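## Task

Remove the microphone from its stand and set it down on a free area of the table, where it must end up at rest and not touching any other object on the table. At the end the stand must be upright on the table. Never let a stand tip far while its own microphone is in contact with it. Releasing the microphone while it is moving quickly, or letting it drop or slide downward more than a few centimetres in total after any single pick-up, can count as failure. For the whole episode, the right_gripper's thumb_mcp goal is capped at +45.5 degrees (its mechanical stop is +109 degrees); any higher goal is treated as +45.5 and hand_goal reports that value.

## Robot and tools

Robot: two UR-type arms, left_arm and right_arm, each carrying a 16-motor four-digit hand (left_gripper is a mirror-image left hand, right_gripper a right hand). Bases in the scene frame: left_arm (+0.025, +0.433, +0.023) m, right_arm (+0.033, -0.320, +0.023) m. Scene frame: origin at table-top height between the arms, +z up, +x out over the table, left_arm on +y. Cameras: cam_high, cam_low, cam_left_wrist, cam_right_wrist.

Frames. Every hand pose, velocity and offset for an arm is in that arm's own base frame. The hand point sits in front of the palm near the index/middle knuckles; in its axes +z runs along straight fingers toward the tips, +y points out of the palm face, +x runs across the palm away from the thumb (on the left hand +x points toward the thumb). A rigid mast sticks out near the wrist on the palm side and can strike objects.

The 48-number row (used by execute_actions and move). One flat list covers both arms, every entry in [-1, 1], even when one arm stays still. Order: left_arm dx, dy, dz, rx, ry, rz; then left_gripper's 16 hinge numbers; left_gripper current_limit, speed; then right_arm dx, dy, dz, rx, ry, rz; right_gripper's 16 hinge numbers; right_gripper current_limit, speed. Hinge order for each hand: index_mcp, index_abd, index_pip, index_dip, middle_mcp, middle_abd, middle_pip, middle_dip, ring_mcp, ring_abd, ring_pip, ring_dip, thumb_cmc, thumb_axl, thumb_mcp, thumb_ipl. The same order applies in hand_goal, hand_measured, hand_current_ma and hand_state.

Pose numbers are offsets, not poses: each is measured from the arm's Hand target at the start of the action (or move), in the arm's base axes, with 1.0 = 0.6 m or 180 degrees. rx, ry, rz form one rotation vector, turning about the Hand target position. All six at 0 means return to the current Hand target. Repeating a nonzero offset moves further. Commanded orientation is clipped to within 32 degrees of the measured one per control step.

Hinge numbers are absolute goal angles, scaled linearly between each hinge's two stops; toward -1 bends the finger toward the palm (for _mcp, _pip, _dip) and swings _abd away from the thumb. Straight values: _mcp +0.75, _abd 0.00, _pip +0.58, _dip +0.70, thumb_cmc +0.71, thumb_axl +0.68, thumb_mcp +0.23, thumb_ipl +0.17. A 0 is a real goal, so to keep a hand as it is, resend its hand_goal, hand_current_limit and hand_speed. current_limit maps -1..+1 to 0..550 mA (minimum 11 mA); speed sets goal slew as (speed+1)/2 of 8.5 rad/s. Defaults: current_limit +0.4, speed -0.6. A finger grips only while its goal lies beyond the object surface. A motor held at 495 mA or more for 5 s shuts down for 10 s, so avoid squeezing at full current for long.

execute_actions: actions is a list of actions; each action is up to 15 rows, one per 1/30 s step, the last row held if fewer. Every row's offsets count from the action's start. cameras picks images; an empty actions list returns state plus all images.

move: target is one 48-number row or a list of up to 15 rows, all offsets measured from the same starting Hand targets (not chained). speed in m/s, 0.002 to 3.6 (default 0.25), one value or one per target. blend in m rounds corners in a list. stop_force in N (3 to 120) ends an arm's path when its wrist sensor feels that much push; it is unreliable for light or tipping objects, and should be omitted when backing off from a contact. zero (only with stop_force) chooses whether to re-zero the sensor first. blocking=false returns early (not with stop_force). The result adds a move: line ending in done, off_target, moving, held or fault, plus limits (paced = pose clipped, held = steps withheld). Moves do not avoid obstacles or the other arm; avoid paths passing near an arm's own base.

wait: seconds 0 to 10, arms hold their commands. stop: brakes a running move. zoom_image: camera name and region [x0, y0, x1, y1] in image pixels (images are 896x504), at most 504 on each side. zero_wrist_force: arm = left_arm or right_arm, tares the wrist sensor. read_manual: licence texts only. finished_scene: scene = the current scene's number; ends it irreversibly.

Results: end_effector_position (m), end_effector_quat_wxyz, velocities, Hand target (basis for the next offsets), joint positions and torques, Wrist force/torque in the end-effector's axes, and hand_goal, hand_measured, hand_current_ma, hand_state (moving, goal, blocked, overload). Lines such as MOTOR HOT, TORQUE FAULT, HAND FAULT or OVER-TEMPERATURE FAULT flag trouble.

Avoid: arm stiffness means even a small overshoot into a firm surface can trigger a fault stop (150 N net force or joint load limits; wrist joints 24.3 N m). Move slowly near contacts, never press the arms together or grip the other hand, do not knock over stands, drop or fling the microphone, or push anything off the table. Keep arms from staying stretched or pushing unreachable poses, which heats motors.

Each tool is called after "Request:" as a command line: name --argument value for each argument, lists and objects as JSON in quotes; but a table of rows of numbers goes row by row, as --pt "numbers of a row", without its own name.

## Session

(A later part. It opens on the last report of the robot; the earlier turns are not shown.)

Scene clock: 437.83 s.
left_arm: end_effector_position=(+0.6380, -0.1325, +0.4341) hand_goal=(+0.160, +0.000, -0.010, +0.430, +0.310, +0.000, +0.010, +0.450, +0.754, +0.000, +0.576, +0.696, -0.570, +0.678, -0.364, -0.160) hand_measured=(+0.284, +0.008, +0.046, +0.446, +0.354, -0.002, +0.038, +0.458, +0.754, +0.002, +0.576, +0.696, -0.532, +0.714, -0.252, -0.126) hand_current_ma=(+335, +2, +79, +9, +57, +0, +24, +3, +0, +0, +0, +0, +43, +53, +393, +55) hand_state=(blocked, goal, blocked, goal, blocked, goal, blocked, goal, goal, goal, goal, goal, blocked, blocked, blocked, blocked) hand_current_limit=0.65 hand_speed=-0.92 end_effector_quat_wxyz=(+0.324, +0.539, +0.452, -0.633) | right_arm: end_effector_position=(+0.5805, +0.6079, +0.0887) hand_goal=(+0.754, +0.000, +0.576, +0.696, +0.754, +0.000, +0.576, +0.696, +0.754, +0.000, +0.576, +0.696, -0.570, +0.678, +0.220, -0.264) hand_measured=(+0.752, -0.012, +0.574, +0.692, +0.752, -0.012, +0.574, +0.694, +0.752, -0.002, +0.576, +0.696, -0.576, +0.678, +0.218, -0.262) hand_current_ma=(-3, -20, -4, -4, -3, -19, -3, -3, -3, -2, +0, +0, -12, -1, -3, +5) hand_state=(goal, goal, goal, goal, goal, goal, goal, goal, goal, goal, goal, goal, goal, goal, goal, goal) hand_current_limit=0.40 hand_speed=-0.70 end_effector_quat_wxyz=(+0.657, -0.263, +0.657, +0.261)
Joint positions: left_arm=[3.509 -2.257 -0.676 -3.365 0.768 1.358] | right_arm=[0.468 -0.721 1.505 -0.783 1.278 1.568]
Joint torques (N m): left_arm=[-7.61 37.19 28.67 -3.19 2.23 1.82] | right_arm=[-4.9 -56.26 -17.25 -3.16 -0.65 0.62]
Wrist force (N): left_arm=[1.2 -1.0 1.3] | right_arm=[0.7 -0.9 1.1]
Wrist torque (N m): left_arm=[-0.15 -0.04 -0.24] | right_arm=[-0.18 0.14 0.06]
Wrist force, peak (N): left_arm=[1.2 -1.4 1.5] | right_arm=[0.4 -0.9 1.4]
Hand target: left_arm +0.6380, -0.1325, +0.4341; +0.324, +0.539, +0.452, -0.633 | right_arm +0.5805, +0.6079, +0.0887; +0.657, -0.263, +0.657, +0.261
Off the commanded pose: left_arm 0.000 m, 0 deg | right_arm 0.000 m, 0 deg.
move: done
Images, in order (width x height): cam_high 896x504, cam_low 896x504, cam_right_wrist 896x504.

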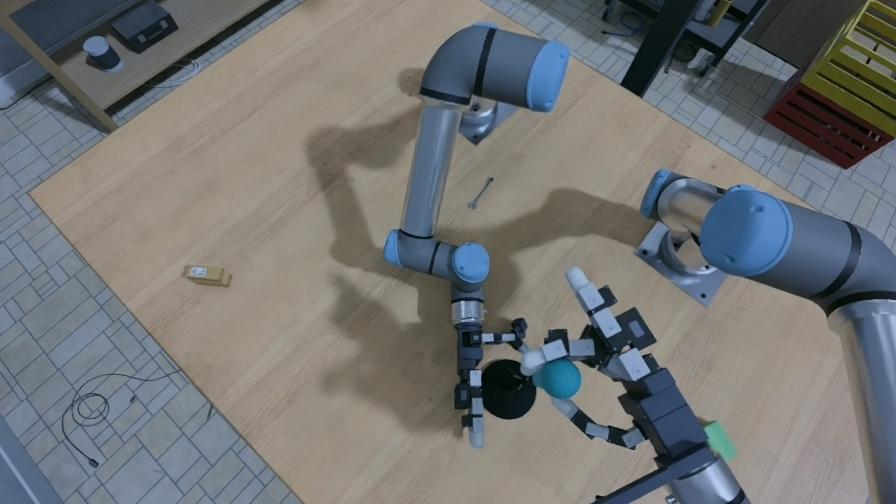

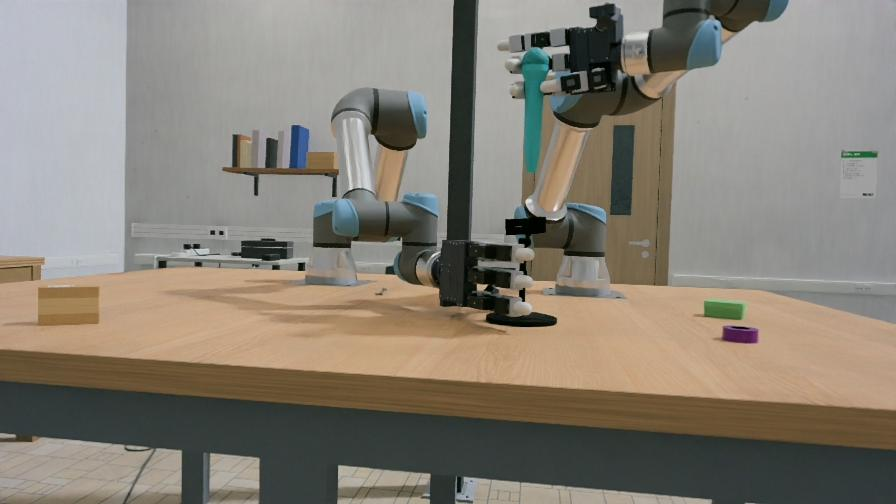

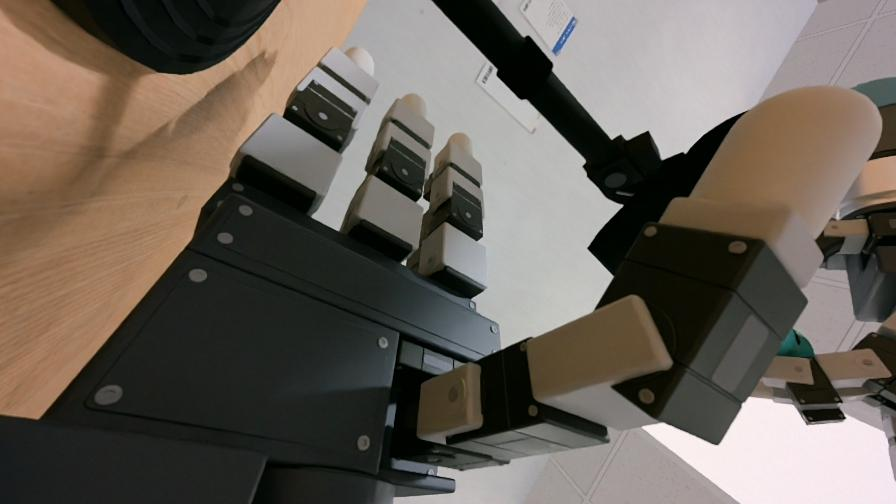

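Request:
move --pt "-0.15 0.01 -0.10 0.122 0.135 -0.040 0.16 0 -0.01 0.43 0.31 0 0.01 0.45 0.754 0 0.576 0.696 -0.571 0.678 -0.365 -0.16 0.65 -0.92 -0.157 -0.149 0 0 0 0 0.754 0 0.576 0.696 0.754 0 0.576 0.696 0.754 0 0.576 0.696 -0.571 0.678 0.22 -0.265 0.4 -0.7" --pt "-0.397 0.021 -0.39 0.2445 0.2703 -0.0805 0.16 0 -0.01 0.43 0.31 0 0.01 0.45 0.754 0 0.576 0.696 -0.571 0.678 -0.365 -0.16 0.65 -0.92 -0.284 -0.703 0.319 0 0 0 0.754 0 0.576 0.696 0.754 0 0.576 0.696 0.754 0 0.576 0.696 -0.571 0.678 0.22 -0.265 0.4 -0.7" --speed '[0.12,0.22]' --blend 0.02 --cameras '["all"]'

Scene clock: 464.40 s.
left_arm: end_effector_position=(+0.3998, -0.1199, +0.2001) hand_goal=(+0.160, +0.000, -0.010, +0.430, +0.310, +0.000, +0.010, +0.450, +0.754, +0.000, +0.576, +0.696, -0.570, +0.678, -0.364, -0.160) hand_measured=(+0.284, -0.004, +0.046, +0.446, +0.350, -0.004, +0.038, +0.458, +0.746, +0.002, +0.576, +0.696, -0.534, +0.714, -0.252, -0.126) hand_current_ma=(+335, +0, +79, +9, +50, -1, +24, +3, -3, +0, +0, +0, +36, +53, +393, +55) hand_state=(blocked, goal, blocked, goal, blocked, goal, blocked, goal, goal, goal, goal, goal, blocked, blocked, blocked, blocked) hand_current_limit=0.65 hand_speed=-0.92 end_effector_quat_wxyz=(-0.182, +0.367, +0.671, -0.618) | right_arm: end_effector_position=(+0.4101, +0.1861, +0.2801) hand_goal=(+0.754, +0.000, +0.576, +0.696, +0.754, +0.000, +0.576, +0.696, +0.754, +0.000, +0.576, +0.696, -0.570, +0.678, +0.220, -0.264) hand_measured=(+0.752, -0.012, +0.574, +0.692, +0.752, -0.012, +0.574, +0.694, +0.752, -0.002, +0.576, +0.696, -0.576, +0.678, +0.218, -0.262) hand_current_ma=(-3, -20, -3, -4, -3, -19, -3, -3, -3, -2, +0, +0, -13, -1, -3, +4) hand_state=(goal, goal, goal, goal, goal, goal, goal, goal, goal, goal, goal, goal, goal, goal, goal, goal) hand_current_limit=0.40 hand_speed=-0.70 end_effector_quat_wxyz=(+0.657, -0.263, +0.657, +0.261)
Joint positions: left_arm=[3.433 -1.931 -1.566 -2.593 1.086 0.123] | right_arm=[-0.565 -1.679 2.297 -0.615 0.246 1.564]
Joint torques (N m): left_arm=[-8.31 50.33 7.28 1.06 2.01 -2.48] | right_arm=[-8.91 -23.21 -24.56 1.73 -2.68 -2.27]
Wrist force (N): left_arm=[2.1 -1.9 1.2] | right_arm=[0.5 -0.9 0.7]
Wrist torque (N m): left_arm=[-0.08 -0.05 0.26] | right_arm=[-0.15 0.19 0.11]
Wrist force, peak (N): left_arm=[2.4 -2.1 1.3] | right_arm=[1.4 -0.3 1.6]
Hand target: left_arm +0.3998, -0.1199, +0.2001; -0.182, +0.367, +0.671, -0.618 | right_arm +0.4101, +0.1861, +0.2801; +0.657, -0.263, +0.657, +0.261
Off the commanded pose: left_arm 0.000 m, 0 deg | right_arm 0.000 m, 0 deg.
move: done

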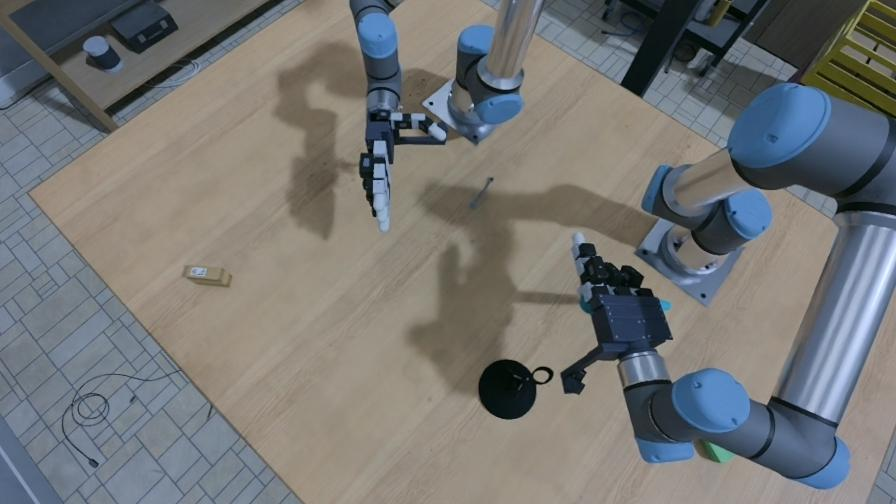

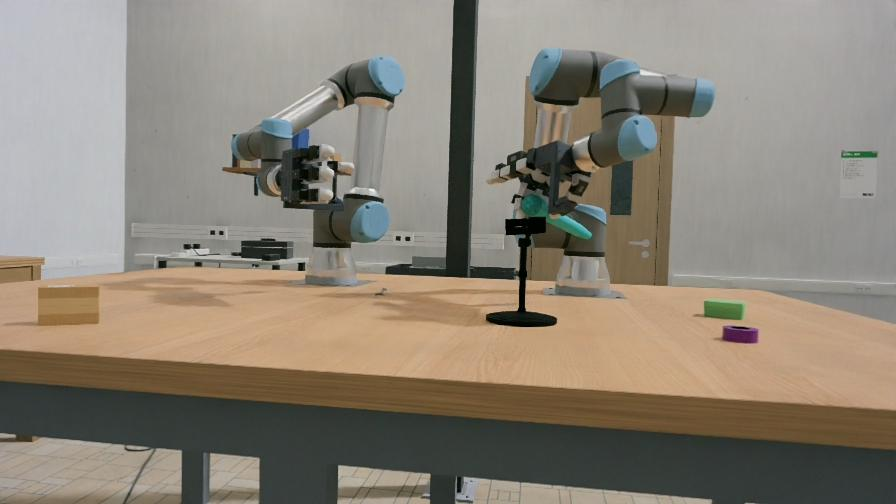

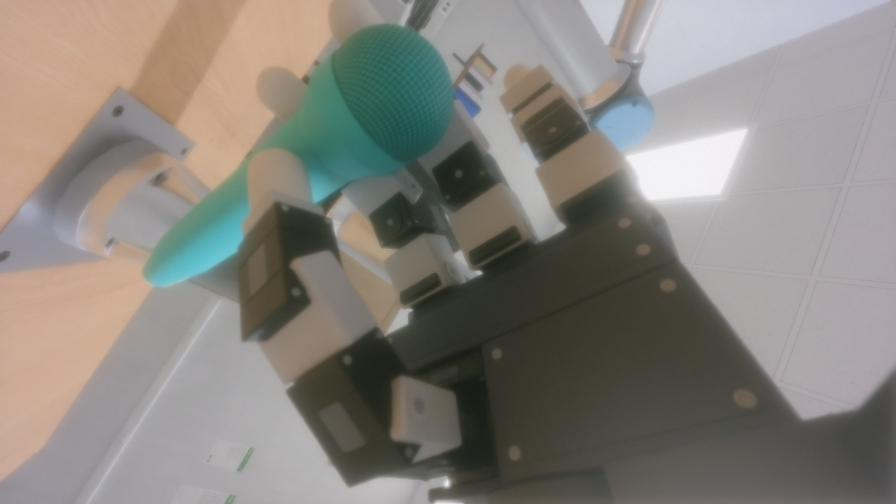

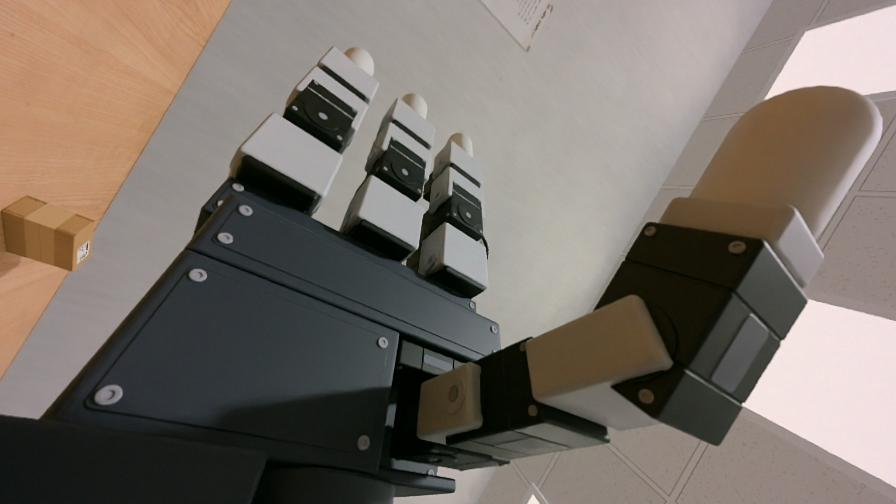

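Request:
move --pt "-0.05 0.05 -0.175 0 0 0 0.16 0 -0.01 0.43 0.31 0 0.01 0.45 0.754 0 0.576 0.696 -0.571 0.678 -0.365 -0.16 0.65 -0.92 0 0 0 0 0 0 0.754 0 0.576 0.696 0.754 0 0.576 0.696 0.754 0 0.576 0.696 -0.571 0.678 0.22 -0.265 0.4 -0.7" --speed 0.12 --cameras '["cam_low","cam_high"]'

Request:
zoom_image --camera "cam_low" --region '[420, 140, 720, 340]'

Scene clock: 474.20 s.
left_arm: end_effector_position=(+0.3698, -0.0899, +0.0952) hand_goal=(+0.160, +0.000, -0.010, +0.430, +0.310, +0.000, +0.010, +0.450, +0.754, +0.000, +0.576, +0.696, -0.570, +0.678, -0.364, -0.160) hand_measured=(+0.284, -0.004, +0.046, +0.446, +0.350, -0.004, +0.038, +0.458, +0.746, +0.002, +0.576, +0.696, -0.536, +0.714, -0.252, -0.126) hand_current_ma=(+335, -1, +79, +9, +50, -1, +24, +3, -3, +0, +0, +0, +36, +53, +393, +55) hand_state=(blocked, goal, blocked, goal, blocked, goal, blocked, goal, goal, goal, goal, goal, blocked, blocked, blocked, blocked) hand_current_limit=0.65 hand_speed=-0.92 end_effector_quat_wxyz=(-0.182, +0.367, +0.671, -0.618) | right_arm: end_effector_position=(+0.4101, +0.1861, +0.2801) hand_goal=(+0.754, +0.000, +0.576, +0.696, +0.754, +0.000, +0.576, +0.696, +0.754, +0.000, +0.576, +0.696, -0.570, +0.678, +0.220, -0.264) hand_measured=(+0.752, -0.012, +0.574, +0.692, +0.752, -0.012, +0.574, +0.694, +0.752, -0.002, +0.576, +0.696, -0.576, +0.678, +0.218, -0.262) hand_current_ma=(-3, -20, -3, -4, -3, -19, -3, -3, -3, -2, +0, +0, -13, -1, -3, +4) hand_state=(goal, goal, goal, goal, goal, goal, goal, goal, goal, goal, goal, goal, goal, goal, goal, goal) hand_current_limit=0.40 hand_speed=-0.70 end_effector_quat_wxyz=(+0.657, -0.263, +0.657, +0.261)
Joint positions: left_arm=[3.506 -1.991 -1.783 -2.323 1.158 0.139] | right_arm=[-0.565 -1.679 2.297 -0.614 0.246 1.564]
Joint torques (N m): left_arm=[10.21 22 4.72 0.85 2.13 1.77] | right_arm=[-9.59 -15.88 -24.68 1.76 -2.76 -2.42]
Wrist force (N): left_arm=[2.0 -2.0 1.5] | right_arm=[0.5 -0.7 0.7]
Wrist torque (N m): left_arm=[-0.11 -0.04 0.12] | right_arm=[-0.12 0.19 0.11]
Wrist force, peak (N): left_arm=[2.4 -2.4 1.1] | right_arm=[1.4 -0.9 0.8]
Hand target: left_arm +0.3698, -0.0899, +0.0951; -0.182, +0.367, +0.671, -0.618 | right_arm +0.4101, +0.1861, +0.2801; +0.657, -0.263, +0.657, +0.261
Off the commanded pose: left_arm 0.000 m, 0 deg | right_arm 0.000 m, 0 deg.
move: done
Images, in order (width x height): cam_high 896x504, cam_low 896x504.

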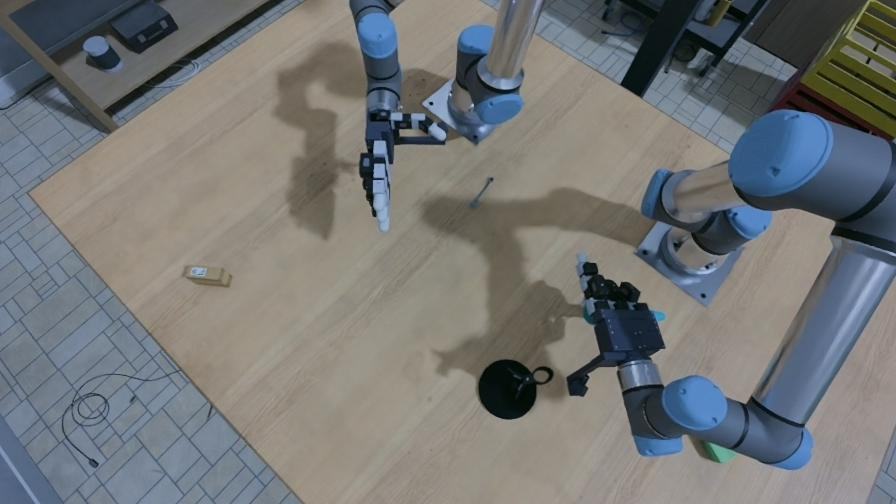

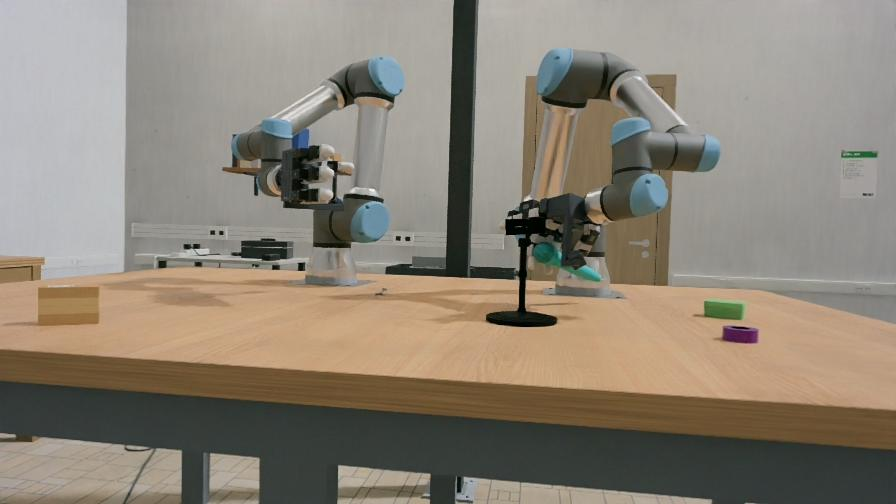

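Scaled by 1.680.

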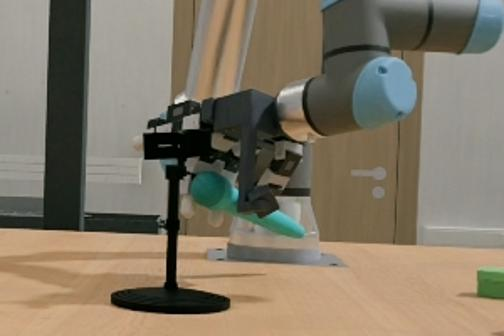

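Request:
move --pt "0 0 -0.083 0 0 0 0.16 0 -0.01 0.43 0.31 0 0.01 0.45 0.754 0 0.576 0.696 -0.571 0.678 -0.365 -0.16 0.65 -0.92 0 0 0 0 0 0 0.754 0 0.576 0.696 0.754 0 0.576 0.696 0.754 0 0.576 0.696 -0.571 0.678 0.22 -0.265 0.4 -0.7" --speed 0.03 --stop_force 3.5 --cameras '["cam_low","cam_left_wrist"]'

Request:
zoom_image --camera "cam_low" --region '[480, 180, 680, 330]'

Scene clock: 480.90 s.
left_arm: end_effector_position=(+0.3698, -0.0899, +0.0453) hand_goal=(+0.160, +0.000, -0.010, +0.430, +0.310, +0.000, +0.010, +0.450, +0.754, +0.000, +0.576, +0.696, -0.570, +0.678, -0.364, -0.160) hand_measured=(+0.284, -0.004, +0.046, +0.446, +0.350, -0.004, +0.038, +0.458, +0.746, +0.002, +0.576, +0.696, -0.536, +0.714, -0.252, -0.126) hand_current_ma=(+335, -1, +79, +9, +50, -1, +24, +3, -3, +0, +0, +0, +36, +53, +393, +55) hand_state=(blocked, goal, blocked, goal, blocked, goal, blocked, goal, goal, goal, goal, goal, blocked, blocked, blocked, blocked) hand_current_limit=0.65 hand_speed=-0.92 end_effector_quat_wxyz=(-0.182, +0.367, +0.671, -0.618) | right_arm: end_effector_position=(+0.4101, +0.1861, +0.2801) hand_goal=(+0.754, +0.000, +0.576, +0.696, +0.754, +0.000, +0.576, +0.696, +0.754, +0.000, +0.576, +0.696, -0.570, +0.678, +0.220, -0.264) hand_measured=(+0.752, -0.012, +0.574, +0.692, +0.752, -0.012, +0.574, +0.694, +0.752, -0.002, +0.576, +0.696, -0.576, +0.678, +0.218, -0.262) hand_current_ma=(-3, -20, -3, -4, -3, -19, -3, -3, -3, -2, +0, +0, -13, -1, -3, +4) hand_state=(goal, goal, goal, goal, goal, goal, goal, goal, goal, goal, goal, goal, goal, goal, goal, goal) hand_current_limit=0.40 hand_speed=-0.70 end_effector_quat_wxyz=(+0.657, -0.263, +0.657, +0.261)
Joint positions: left_arm=[3.506 -2.068 -1.823 -2.206 1.158 0.139] | right_arm=[-0.565 -1.679 2.297 -0.614 0.246 1.564]
Joint torques (N m): left_arm=[8.46 23.43 3.31 1.05 1.31 0.85] | right_arm=[-9.15 -3.19 -24.81 1.98 -2.59 -2.32]
Wrist force (N): left_arm=[2.1 -2.3 1.2] | right_arm=[0.7 -0.5 1.0]
Wrist torque (N m): left_arm=[-0.13 -0.04 0.14] | right_arm=[-0.14 0.17 0.13]
Wrist force, peak (N): left_arm=[2.3 -2.4 1.7] | right_arm=[1.0 -0.9 1.2]
Hand target: left_arm +0.3698, -0.0899, +0.0453; -0.182, +0.367, +0.671, -0.618 | right_arm +0.4101, +0.1861, +0.2801; +0.657, -0.263, +0.657, +0.261
Off the commanded pose: left_arm 0.000 m, 0 deg | right_arm 0.000 m, 0 deg.
move: done
Images, in order (width x height): cam_low 896x504, cam_left_wrist 896x504.

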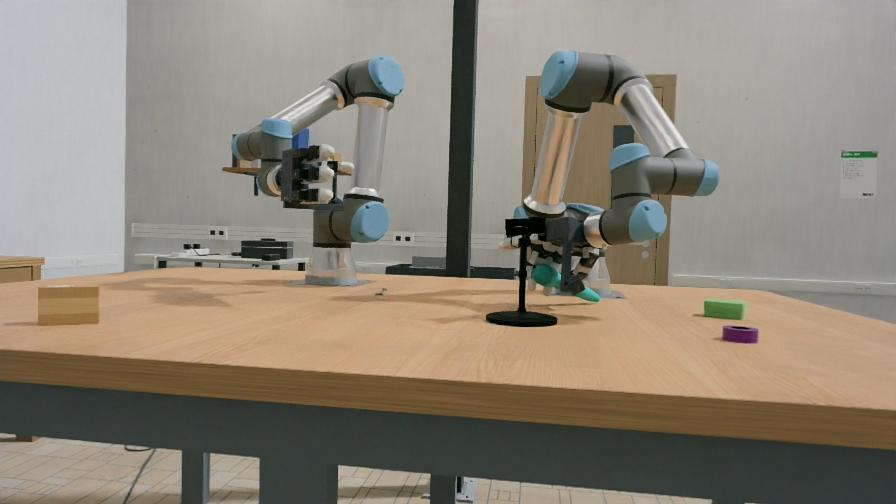

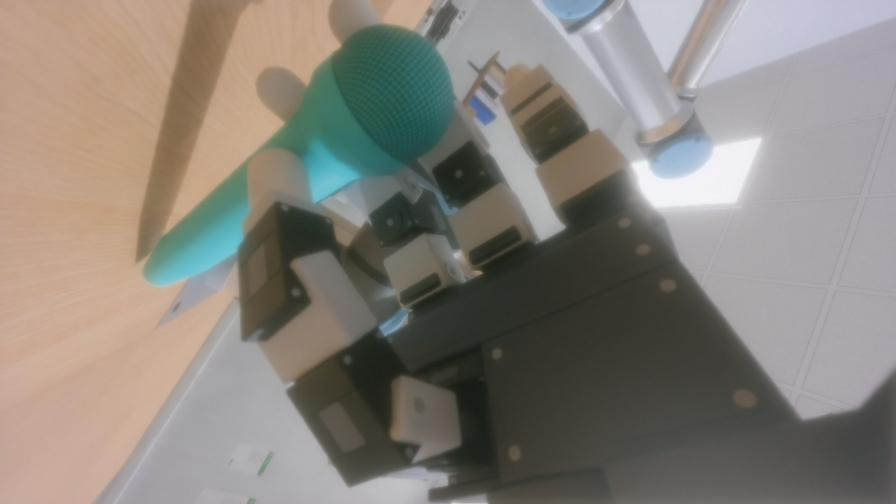

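Scaled by 2.520.

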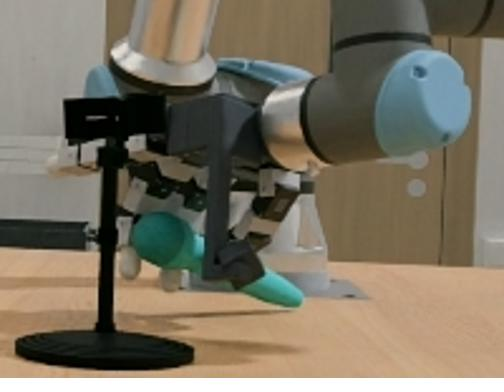

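Request:
move --pt "0 0 -0.05 0 0 0 0.16 0 -0.01 0.43 0.31 0 0.01 0.45 0.754 0 0.576 0.696 -0.571 0.678 -0.365 -0.16 0.65 -0.92 0 0 0 0 0 0 0.754 0 0.576 0.696 0.754 0 0.576 0.696 0.754 0 0.576 0.696 -0.571 0.678 0.22 -0.265 0.4 -0.7" --speed 0.015 --stop_force 3.5 --cameras '["cam_low","cam_left_wrist"]'

Request:
zoom_image --camera "cam_low" --region '[480, 180, 680, 330]'

Scene clock: 486.40 s.
left_arm: end_effector_position=(+0.3698, -0.0899, +0.0244) hand_goal=(+0.160, +0.000, -0.010, +0.430, +0.310, +0.000, +0.010, +0.450, +0.754, +0.000, +0.576, +0.696, -0.570, +0.678, -0.364, -0.160) hand_measured=(+0.284, -0.006, +0.046, +0.438, +0.350, -0.010, +0.038, +0.458, +0.746, +0.002, +0.576, +0.696, -0.542, +0.708, -0.252, -0.126) hand_current_ma=(+330, -1, +75, +3, +49, -3, +24, +3, -3, +0, +0, +0, +26, +37, +393, +55) hand_state=(blocked, goal, blocked, goal, blocked, goal, blocked, goal, goal, goal, goal, goal, blocked, blocked, blocked, blocked) hand_current_limit=0.65 hand_speed=-0.92 end_effector_quat_wxyz=(-0.182, +0.367, +0.671, -0.618) | right_arm: end_effector_position=(+0.4101, +0.1861, +0.2801) hand_goal=(+0.754, +0.000, +0.576, +0.696, +0.754, +0.000, +0.576, +0.696, +0.754, +0.000, +0.576, +0.696, -0.570, +0.678, +0.220, -0.264) hand_measured=(+0.752, -0.012, +0.574, +0.692, +0.752, -0.012, +0.574, +0.694, +0.752, -0.002, +0.576, +0.696, -0.576, +0.678, +0.218, -0.262) hand_current_ma=(-3, -20, -3, -4, -3, -19, -3, -3, -3, -2, +0, +0, -13, -1, -3, +4) hand_state=(goal, goal, goal, goal, goal, goal, goal, goal, goal, goal, goal, goal, goal, goal, goal, goal) hand_current_limit=0.40 hand_speed=-0.70 end_effector_quat_wxyz=(+0.657, -0.263, +0.657, +0.261)
Joint positions: left_arm=[3.506 -2.103 -1.836 -2.158 1.158 0.139] | right_arm=[-0.565 -1.679 2.297 -0.614 0.246 1.564]
Joint torques (N m): left_arm=[1.04 52.21 23.25 -3 -2.35 -1.46] | right_arm=[-9.04 -3.67 -24.42 1.91 -2.49 -2.1]
Wrist force (N): left_arm=[2.2 -3.9 1.7] | right_arm=[0.6 -0.6 0.9]
Wrist torque (N m): left_arm=[-0.09 -0.04 0.07] | right_arm=[-0.13 0.17 0.11]
Wrist force, peak (N): left_arm=[2.0 -9.4 0.5] | right_arm=[1.1 -1.1 0.8]
Hand target: left_arm +0.3698, -0.0899, +0.0244; -0.182, +0.367, +0.671, -0.618 (not the last commanded pose) | right_arm +0.4101, +0.1861, +0.2801; +0.657, -0.263, +0.657, +0.261
Off the commanded pose: left_arm 0.009 m, 0 deg | right_arm 0.000 m, 0 deg.
move: contact (left_arm)
Images, in order (width x height): cam_low 896x504, cam_left_wrist 896x504.

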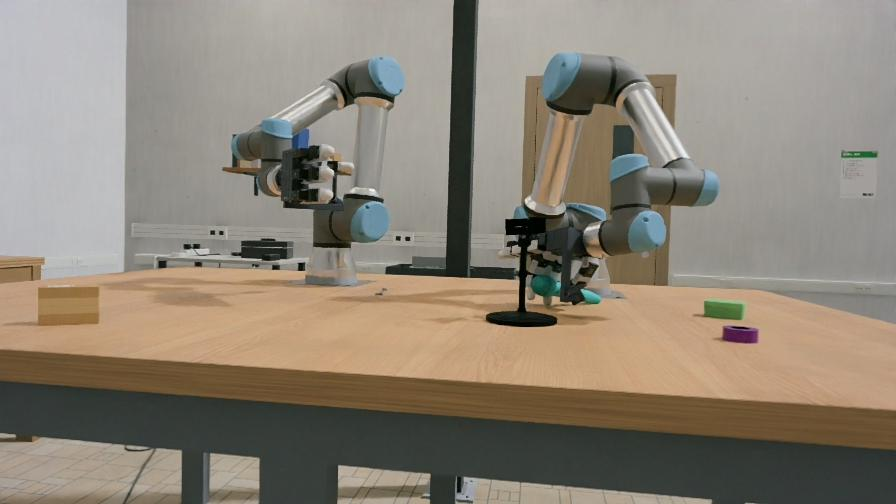

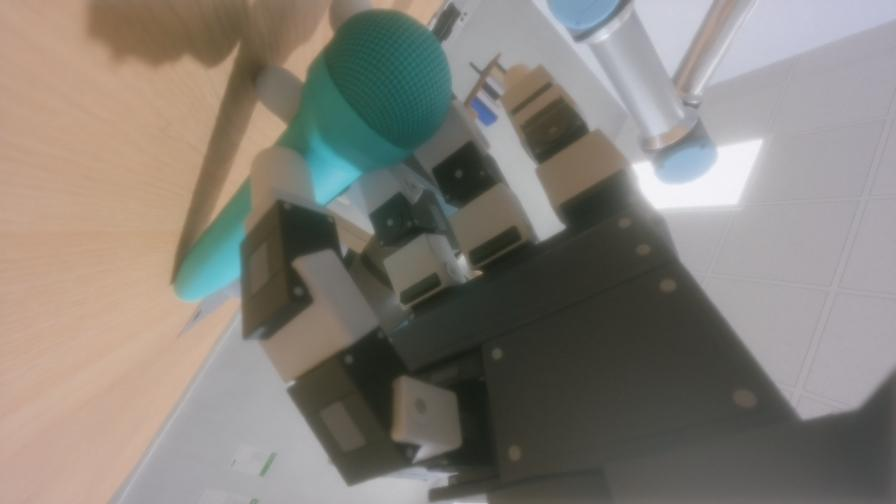

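Scaled by 2.520.

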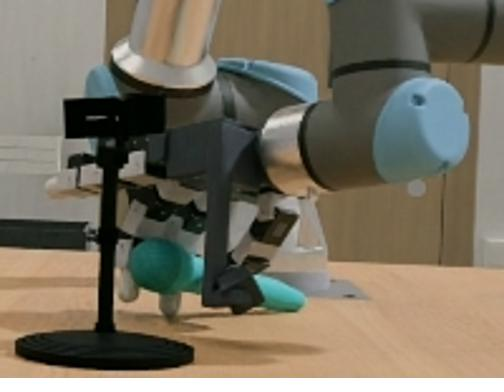

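Request:
move --pt "0 0 0 0 0 0 0.22 0 0.02 0.44 0.34 0 0.03 0.46 0.754 0 0.576 0.696 -0.571 0.678 -0.32 -0.15 0.65 -0.92 0 0 0 0 0 0 0.754 0 0.576 0.696 0.754 0 0.576 0.696 0.754 0 0.576 0.696 -0.571 0.678 0.22 -0.265 0.4 -0.7" --pt "0 0 -0.0125 0 0 0 0.22 0 0.02 0.44 0.34 0 0.03 0.46 0.754 0 0.576 0.696 -0.571 0.678 -0.32 -0.15 0.65 -0.92 0 0 0 0 0 0 0.754 0 0.576 0.696 0.754 0 0.576 0.696 0.754 0 0.576 0.696 -0.571 0.678 0.22 -0.265 0.4 -0.7" --speed 0.01 --cameras '["cam_low","cam_left_wrist"]'

Request:
zoom_image --camera "cam_low" --region '[480, 180, 680, 330]'

Scene clock: 498.00 s.
left_arm: end_effector_position=(+0.3698, -0.0899, +0.0170) hand_goal=(+0.220, +0.000, +0.020, +0.440, +0.340, +0.000, +0.030, +0.460, +0.754, +0.000, +0.576, +0.696, -0.570, +0.678, -0.320, -0.150) hand_measured=(+0.376, -0.026, -0.040, +0.360, +0.354, -0.008, +0.040, +0.462, +0.746, +0.002, +0.576, +0.696, -0.544, +0.702, -0.268, -0.132) hand_current_ma=(+454, -17, -88, -143, +7, -3, +5, +0, -3, +0, +0, +0, +23, +25, +107, +20) hand_state=(blocked, blocked, blocked, blocked, goal, goal, goal, goal, goal, goal, goal, goal, blocked, blocked, blocked, goal) hand_current_limit=0.65 hand_speed=-0.92 end_effector_quat_wxyz=(-0.182, +0.367, +0.671, -0.618) | right_arm: end_effector_position=(+0.4101, +0.1861, +0.2801) hand_goal=(+0.754, +0.000, +0.576, +0.696, +0.754, +0.000, +0.576, +0.696, +0.754, +0.000, +0.576, +0.696, -0.570, +0.678, +0.220, -0.264) hand_measured=(+0.752, -0.012, +0.574, +0.692, +0.752, -0.012, +0.574, +0.694, +0.752, -0.002, +0.576, +0.696, -0.576, +0.678, +0.218, -0.262) hand_current_ma=(-3, -20, -3, -4, -3, -19, -3, -3, -3, -2, +0, +0, -13, -1, -3, +4) hand_state=(goal, goal, goal, goal, goal, goal, goal, goal, goal, goal, goal, goal, goal, goal, goal, goal) hand_current_limit=0.40 hand_speed=-0.70 end_effector_quat_wxyz=(+0.657, -0.263, +0.657, +0.261)
Joint positions: left_arm=[3.506 -2.117 -1.839 -2.141 1.158 0.139] | right_arm=[-0.565 -1.679 2.297 -0.614 0.246 1.564]
Joint torques (N m): left_arm=[1.26 14.74 0.01 6.61 -2.01 -1.33] | right_arm=[-8.43 -3.39 -24.67 1.81 -2.64 -2.31]
Wrist force (N): left_arm=[-0.1 -34.2 -8.6] | right_arm=[0.7 -0.6 1.4]
Wrist torque (N m): left_arm=[0.57 0.13 -0.46] | right_arm=[-0.17 0.15 0.12]
Wrist force, peak (N): left_arm=[0.5 -34.4 -8.3] | right_arm=[1.1 -1.0 0.9]
Hand target: left_arm +0.3698, -0.0899, +0.0169; -0.182, +0.367, +0.671, -0.618 | right_arm +0.4101, +0.1861, +0.2801; +0.657, -0.263, +0.657, +0.261
Off the commanded pose: left_arm 0.000 m, 0 deg | right_arm 0.000 m, 0 deg.
move: done
Images, in order (width x height): cam_low 896x504, cam_left_wrist 896x504.

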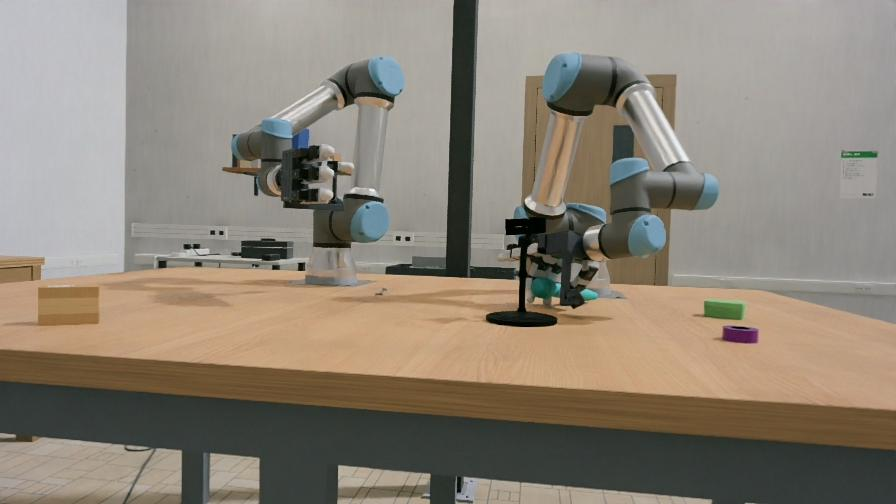

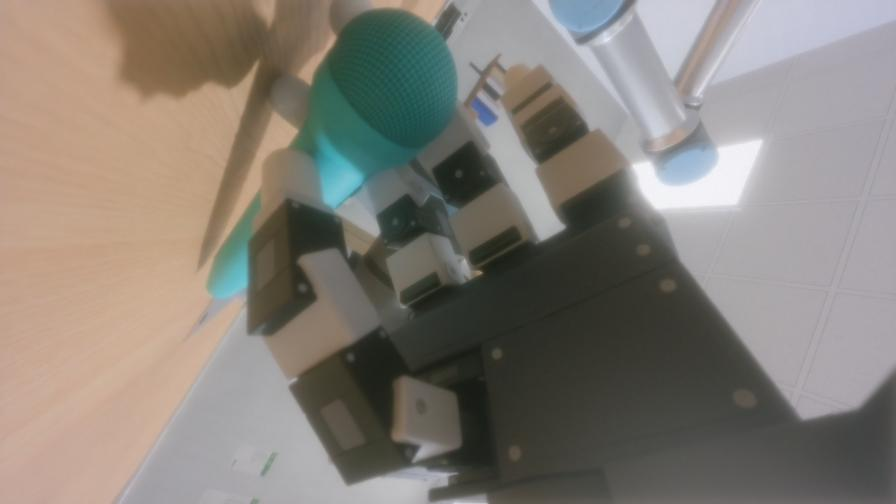

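Scaled by 2.520.

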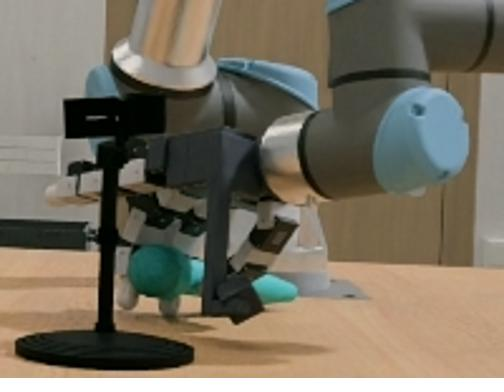

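Request:
move --pt "0 0 0.0125 0 0 0 0.22 0 0.02 0.44 0.34 0 0.03 0.46 0.754 0 0.576 0.696 -0.571 0.678 -0.32 -0.15 0.65 -0.92 0 0 0 0 0 0 0.754 0 0.576 0.696 0.754 0 0.576 0.696 0.754 0 0.576 0.696 -0.571 0.678 0.22 -0.265 0.4 -0.7" --speed 0.01 --cameras '["cam_low","cam_left_wrist"]'

Request:
zoom_image --camera "cam_low" --region '[500, 220, 640, 325]'

Scene clock: 503.70 s.
left_arm: end_effector_position=(+0.3698, -0.0899, +0.0244) hand_goal=(+0.220, +0.000, +0.020, +0.440, +0.340, +0.000, +0.030, +0.460, +0.754, +0.000, +0.576, +0.696, -0.570, +0.678, -0.320, -0.150) hand_measured=(+0.302, -0.012, +0.038, +0.442, +0.358, -0.004, +0.044, +0.462, +0.746, +0.002, +0.576, +0.696, -0.554, +0.694, -0.262, -0.130) hand_current_ma=(+164, -4, +11, +0, +13, -1, +7, +0, -3, +0, +0, +0, +9, +12, +127, +21) hand_state=(blocked, goal, goal, goal, goal, goal, goal, goal, goal, goal, goal, goal, goal, goal, blocked, goal) hand_current_limit=0.65 hand_speed=-0.92 end_effector_quat_wxyz=(-0.182, +0.367, +0.671, -0.618) | right_arm: end_effector_position=(+0.4101, +0.1861, +0.2801) hand_goal=(+0.754, +0.000, +0.576, +0.696, +0.754, +0.000, +0.576, +0.696, +0.754, +0.000, +0.576, +0.696, -0.570, +0.678, +0.220, -0.264) hand_measured=(+0.752, -0.012, +0.574, +0.692, +0.752, -0.012, +0.574, +0.694, +0.752, -0.002, +0.576, +0.696, -0.576, +0.678, +0.218, -0.262) hand_current_ma=(-3, -20, -3, -4, -3, -19, -3, -3, -3, -2, +0, +0, -13, -1, -3, +4) hand_state=(goal, goal, goal, goal, goal, goal, goal, goal, goal, goal, goal, goal, goal, goal, goal, goal) hand_current_limit=0.40 hand_speed=-0.70 end_effector_quat_wxyz=(+0.657, -0.263, +0.657, +0.261)
Joint positions: left_arm=[3.506 -2.103 -1.836 -2.158 1.158 0.139] | right_arm=[-0.565 -1.679 2.297 -0.614 0.246 1.564]
Joint torques (N m): left_arm=[1.47 51.93 23.53 -3.59 -2.17 -1.19] | right_arm=[-8.58 -3.44 -24.27 1.84 -2.61 -2.35]
Wrist force (N): left_arm=[2.1 -2.0 1.5] | right_arm=[0.9 -0.8 0.7]
Wrist torque (N m): left_arm=[-0.12 -0.04 0.12] | right_arm=[-0.15 0.14 0.13]
Wrist force, peak (N): left_arm=[0.3 -34.8 -8.6] | right_arm=[0.9 -0.9 1.2]
Hand target: left_arm +0.3698, -0.0899, +0.0244; -0.182, +0.367, +0.671, -0.618 | right_arm +0.4101, +0.1861, +0.2801; +0.657, -0.263, +0.657, +0.261
Off the commanded pose: left_arm 0.000 m, 0 deg | right_arm 0.000 m, 0 deg.
move: done
Images, in order (width x height): cam_low 896x504, cam_left_wrist 896x504.

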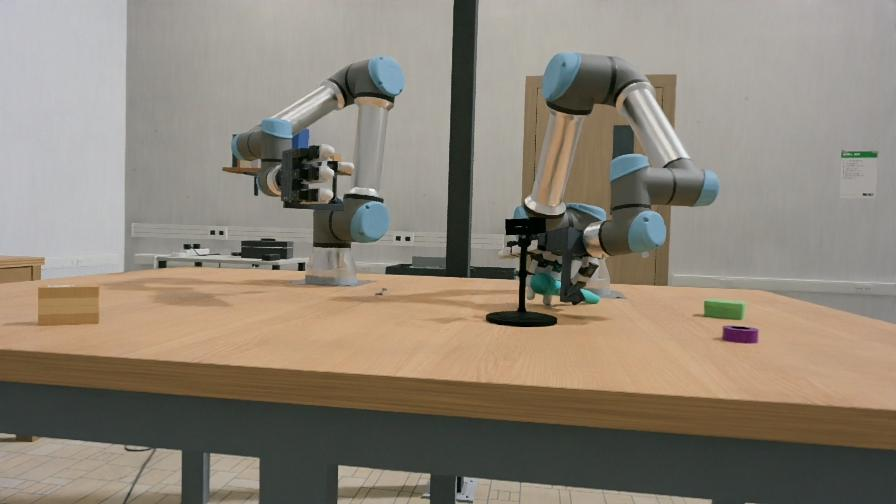

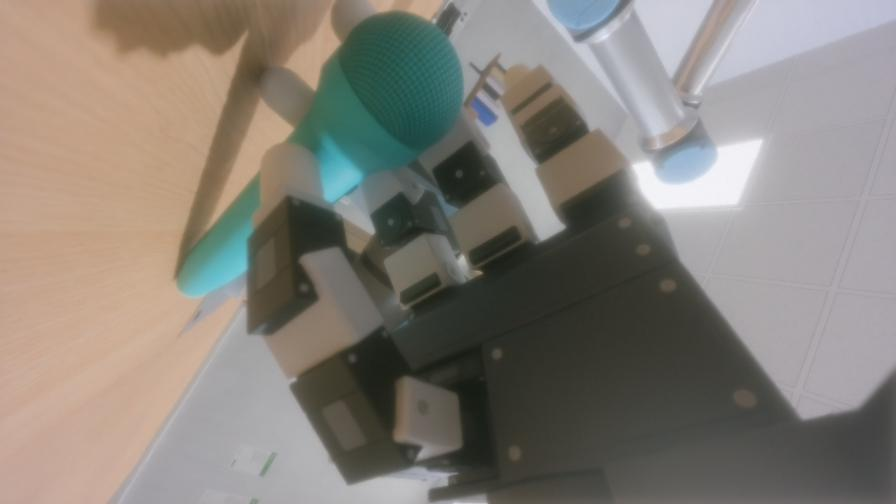

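Scaled by 3.600.

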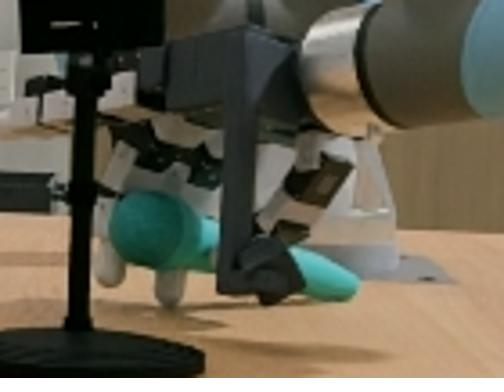

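Request:
move --pt "0 0 0 0 0 0 0.29 0 0.038 0.442 0.36 0 0.044 0.462 0.754 0 0.576 0.696 -0.571 0.678 -0.27 -0.132 0.5 -0.95 0 0 0 0 0 0 0.754 0 0.576 0.696 0.754 0 0.576 0.696 0.754 0 0.576 0.696 -0.571 0.678 0.22 -0.265 0.4 -0.7" --pt "0 0 0 0 0 0 0.31 0 0.038 0.442 0.37 0 0.044 0.462 0.754 0 0.576 0.696 -0.571 0.678 -0.24 -0.132 0.5 -0.95 0 0 0 0 0 0 0.754 0 0.576 0.696 0.754 0 0.576 0.696 0.754 0 0.576 0.696 -0.571 0.678 0.22 -0.265 0.4 -0.7" --speed 0.01 --cameras '["cam_low","cam_left_wrist"]'

Request:
zoom_image --camera "cam_low" --region '[500, 220, 640, 325]'

Scene clock: 518.57 s.
left_arm: end_effector_position=(+0.3698, -0.0899, +0.0244) hand_goal=(+0.310, +0.000, +0.038, +0.442, +0.370, +0.000, +0.044, +0.462, +0.754, +0.000, +0.576, +0.696, -0.570, +0.678, -0.240, -0.132) hand_measured=(+0.300, -0.002, +0.044, +0.442, +0.360, -0.002, +0.046, +0.462, +0.746, +0.002, +0.576, +0.696, -0.564, +0.682, -0.234, -0.124) hand_current_ma=(-5, +0, +1, +0, -5, +0, +0, +0, -3, +0, +0, +0, +2, +1, +2, +5) hand_state=(goal, goal, goal, goal, goal, goal, goal, goal, goal, goal, goal, goal, goal, goal, goal, goal) hand_current_limit=0.50 hand_speed=-0.95 end_effector_quat_wxyz=(-0.182, +0.367, +0.671, -0.618) | right_arm: end_effector_position=(+0.4101, +0.1861, +0.2801) hand_goal=(+0.754, +0.000, +0.576, +0.696, +0.754, +0.000, +0.576, +0.696, +0.754, +0.000, +0.576, +0.696, -0.570, +0.678, +0.220, -0.264) hand_measured=(+0.752, -0.012, +0.574, +0.692, +0.752, -0.012, +0.574, +0.694, +0.752, -0.002, +0.576, +0.696, -0.576, +0.678, +0.218, -0.262) hand_current_ma=(-3, -20, -3, -4, -3, -19, -3, -3, -3, -2, +0, +0, -13, -1, -3, +4) hand_state=(goal, goal, goal, goal, goal, goal, goal, goal, goal, goal, goal, goal, goal, goal, goal, goal) hand_current_limit=0.40 hand_speed=-0.70 end_effector_quat_wxyz=(+0.657, -0.263, +0.657, +0.261)
Joint positions: left_arm=[3.506 -2.103 -1.836 -2.158 1.158 0.139] | right_arm=[-0.565 -1.679 2.297 -0.614 0.246 1.564]
Joint torques (N m): left_arm=[1.23 52.45 23.63 -3.2 -2.28 -1.15] | right_arm=[-9.11 -3.73 -24.95 1.79 -2.66 -2.36]
Wrist force (N): left_arm=[1.9 -2.2 1.5] | right_arm=[0.8 -1.0 0.7]
Wrist torque (N m): left_arm=[-0.12 -0.01 0.11] | right_arm=[-0.17 0.15 0.12]
Wrist force, peak (N): left_arm=[2.3 -2.7 1.6] | right_arm=[1.3 -1.0 0.8]
Hand target: left_arm +0.3698, -0.0899, +0.0244; -0.182, +0.367, +0.671, -0.618 | right_arm +0.4101, +0.1861, +0.2801; +0.657, -0.263, +0.657, +0.261
Off the commanded pose: left_arm 0.000 m, 0 deg | right_arm 0.000 m, 0 deg.
move: done
Images, in order (width x height): cam_low 896x504, cam_left_wrist 896x504.

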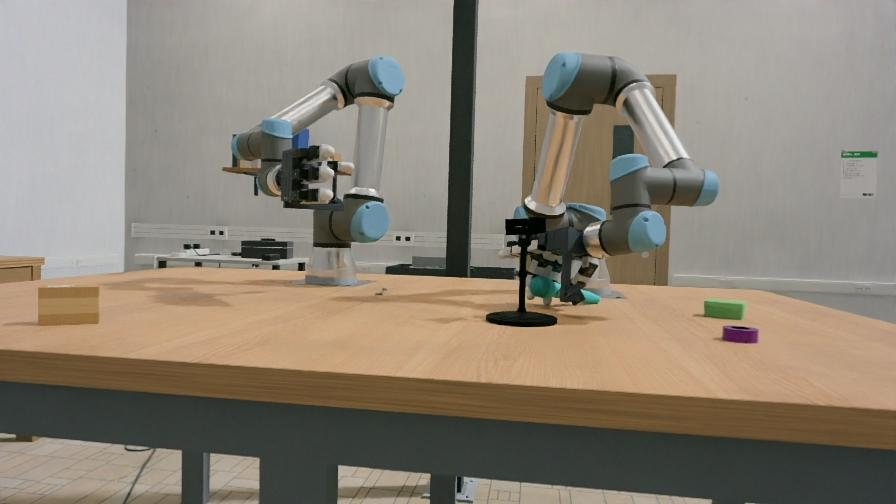

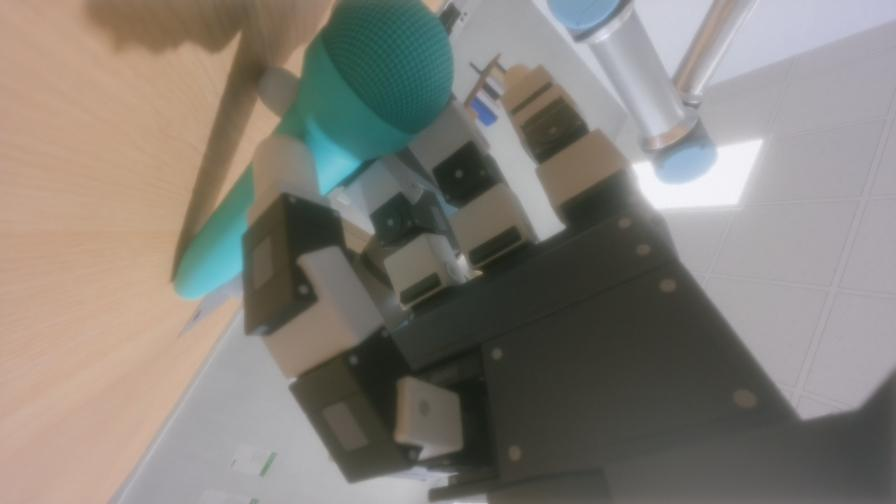

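Scaled by 3.600.

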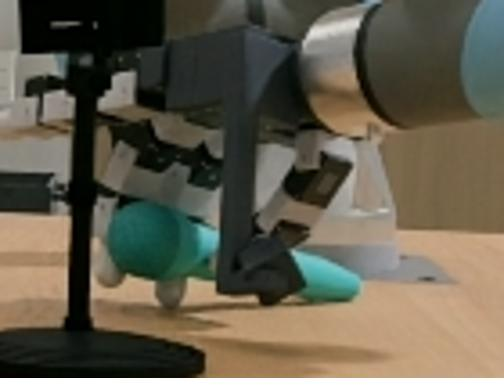

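Request:
move --pt "0 0 0 0 0 0 0.31 0 0.038 0.442 0.38 0 0.044 0.462 0.754 0 0.576 0.696 -0.571 0.678 -0.14 -0.132 0.5 -0.975 0 0 0 0 0 0 0.754 0 0.576 0.696 0.754 0 0.576 0.696 0.754 0 0.576 0.696 -0.571 0.678 0.22 -0.265 0.4 -0.7" --speed 0.01 --cameras '["cam_low","cam_left_wrist"]'

Request:
zoom_image --camera "cam_low" --region '[500, 220, 640, 325]'

Scene clock: 526.77 s.
left_arm: end_effector_position=(+0.3698, -0.0899, +0.0244) hand_goal=(+0.310, +0.000, +0.038, +0.442, +0.380, +0.000, +0.044, +0.462, +0.754, +0.000, +0.576, +0.696, -0.570, +0.678, -0.140, -0.132) hand_measured=(+0.302, -0.002, +0.040, +0.442, +0.364, -0.002, +0.046, +0.462, +0.746, +0.002, +0.576, +0.696, -0.564, +0.682, -0.140, -0.128) hand_current_ma=(-3, +0, +0, +0, -10, +0, +0, +0, -3, +0, +0, +0, +1, +1, +0, +1) hand_state=(goal, goal, goal, goal, goal, goal, goal, goal, goal, goal, goal, goal, goal, goal, goal, goal) hand_current_limit=0.50 hand_speed=-0.97 end_effector_quat_wxyz=(-0.182, +0.367, +0.671, -0.618) | right_arm: end_effector_position=(+0.4101, +0.1861, +0.2801) hand_goal=(+0.754, +0.000, +0.576, +0.696, +0.754, +0.000, +0.576, +0.696, +0.754, +0.000, +0.576, +0.696, -0.570, +0.678, +0.220, -0.264) hand_measured=(+0.752, -0.012, +0.574, +0.692, +0.752, -0.012, +0.574, +0.694, +0.752, -0.002, +0.576, +0.696, -0.576, +0.678, +0.218, -0.262) hand_current_ma=(-3, -20, -3, -4, -3, -19, -3, -3, -3, -2, +0, +0, -13, -1, -3, +4) hand_state=(goal, goal, goal, goal, goal, goal, goal, goal, goal, goal, goal, goal, goal, goal, goal, goal) hand_current_limit=0.40 hand_speed=-0.70 end_effector_quat_wxyz=(+0.657, -0.263, +0.657, +0.261)
Joint positions: left_arm=[3.506 -2.103 -1.836 -2.158 1.158 0.139] | right_arm=[-0.565 -1.679 2.297 -0.614 0.246 1.564]
Joint torques (N m): left_arm=[1.06 50.97 20.49 -2.17 -2.24 -0.94] | right_arm=[-8.59 -3.6 -25.09 1.75 -2.56 -2.34]
Wrist force (N): left_arm=[2.1 -2.6 1.2] | right_arm=[0.7 -0.5 0.9]
Wrist torque (N m): left_arm=[-0.11 -0.06 0.12] | right_arm=[-0.13 0.15 0.13]
Wrist force, peak (N): left_arm=[2.3 -2.8 1.5] | right_arm=[1.1 -1.1 0.9]
Hand target: left_arm +0.3698, -0.0899, +0.0244; -0.182, +0.367, +0.671, -0.618 | right_arm +0.4101, +0.1861, +0.2801; +0.657, -0.263, +0.657, +0.261
Off the commanded pose: left_arm 0.000 m, 0 deg | right_arm 0.000 m, 0 deg.
move: done
Images, in order (width x height): cam_low 896x504, cam_left_wrist 896x504.

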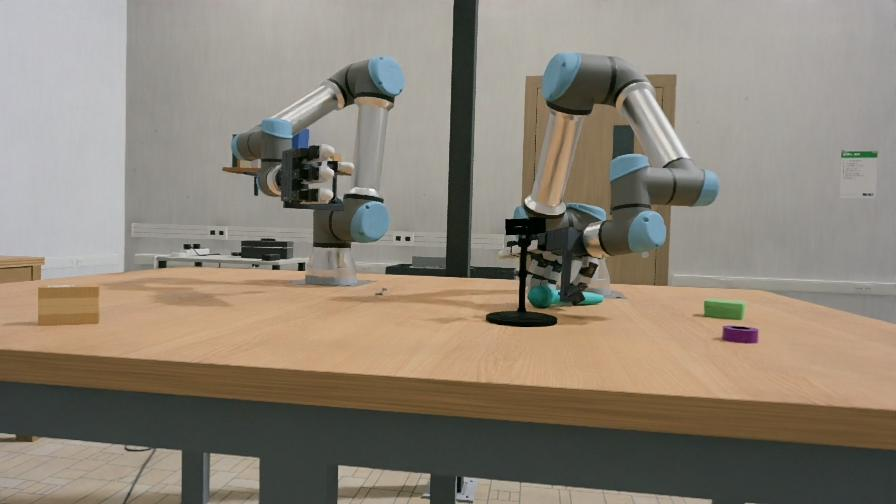

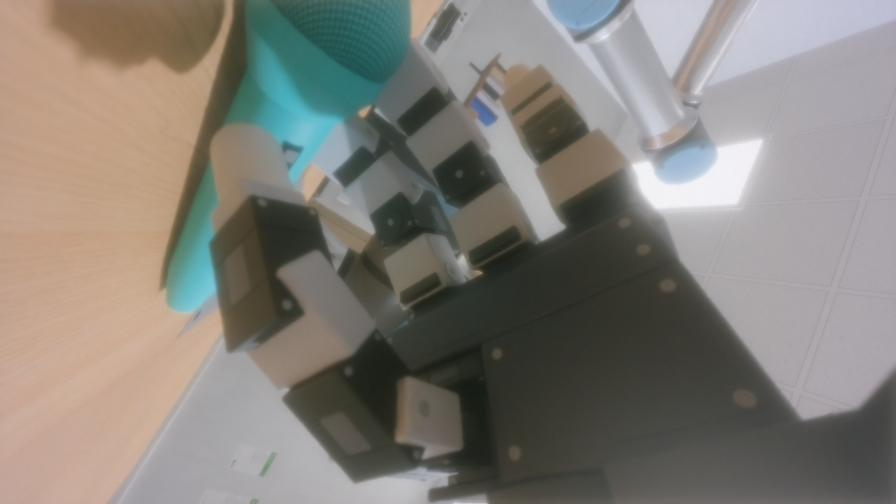

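Scaled by 3.600.

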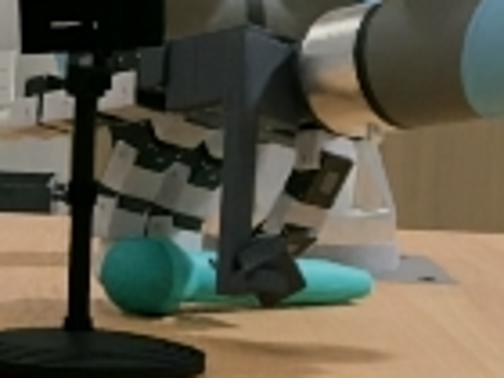

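Request:
zoom_image --camera "cam_left_wrist" --region '[130, 0, 480, 350]'

Scaled by 1.440.

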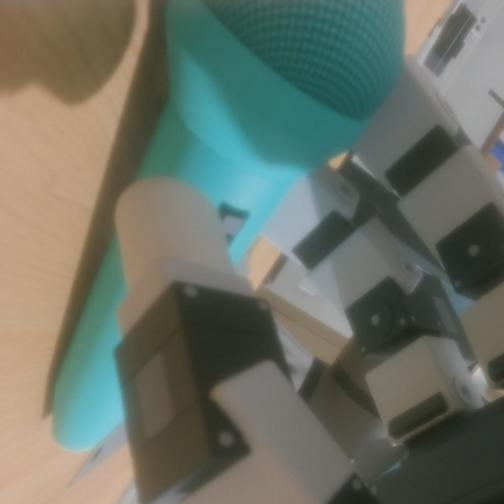

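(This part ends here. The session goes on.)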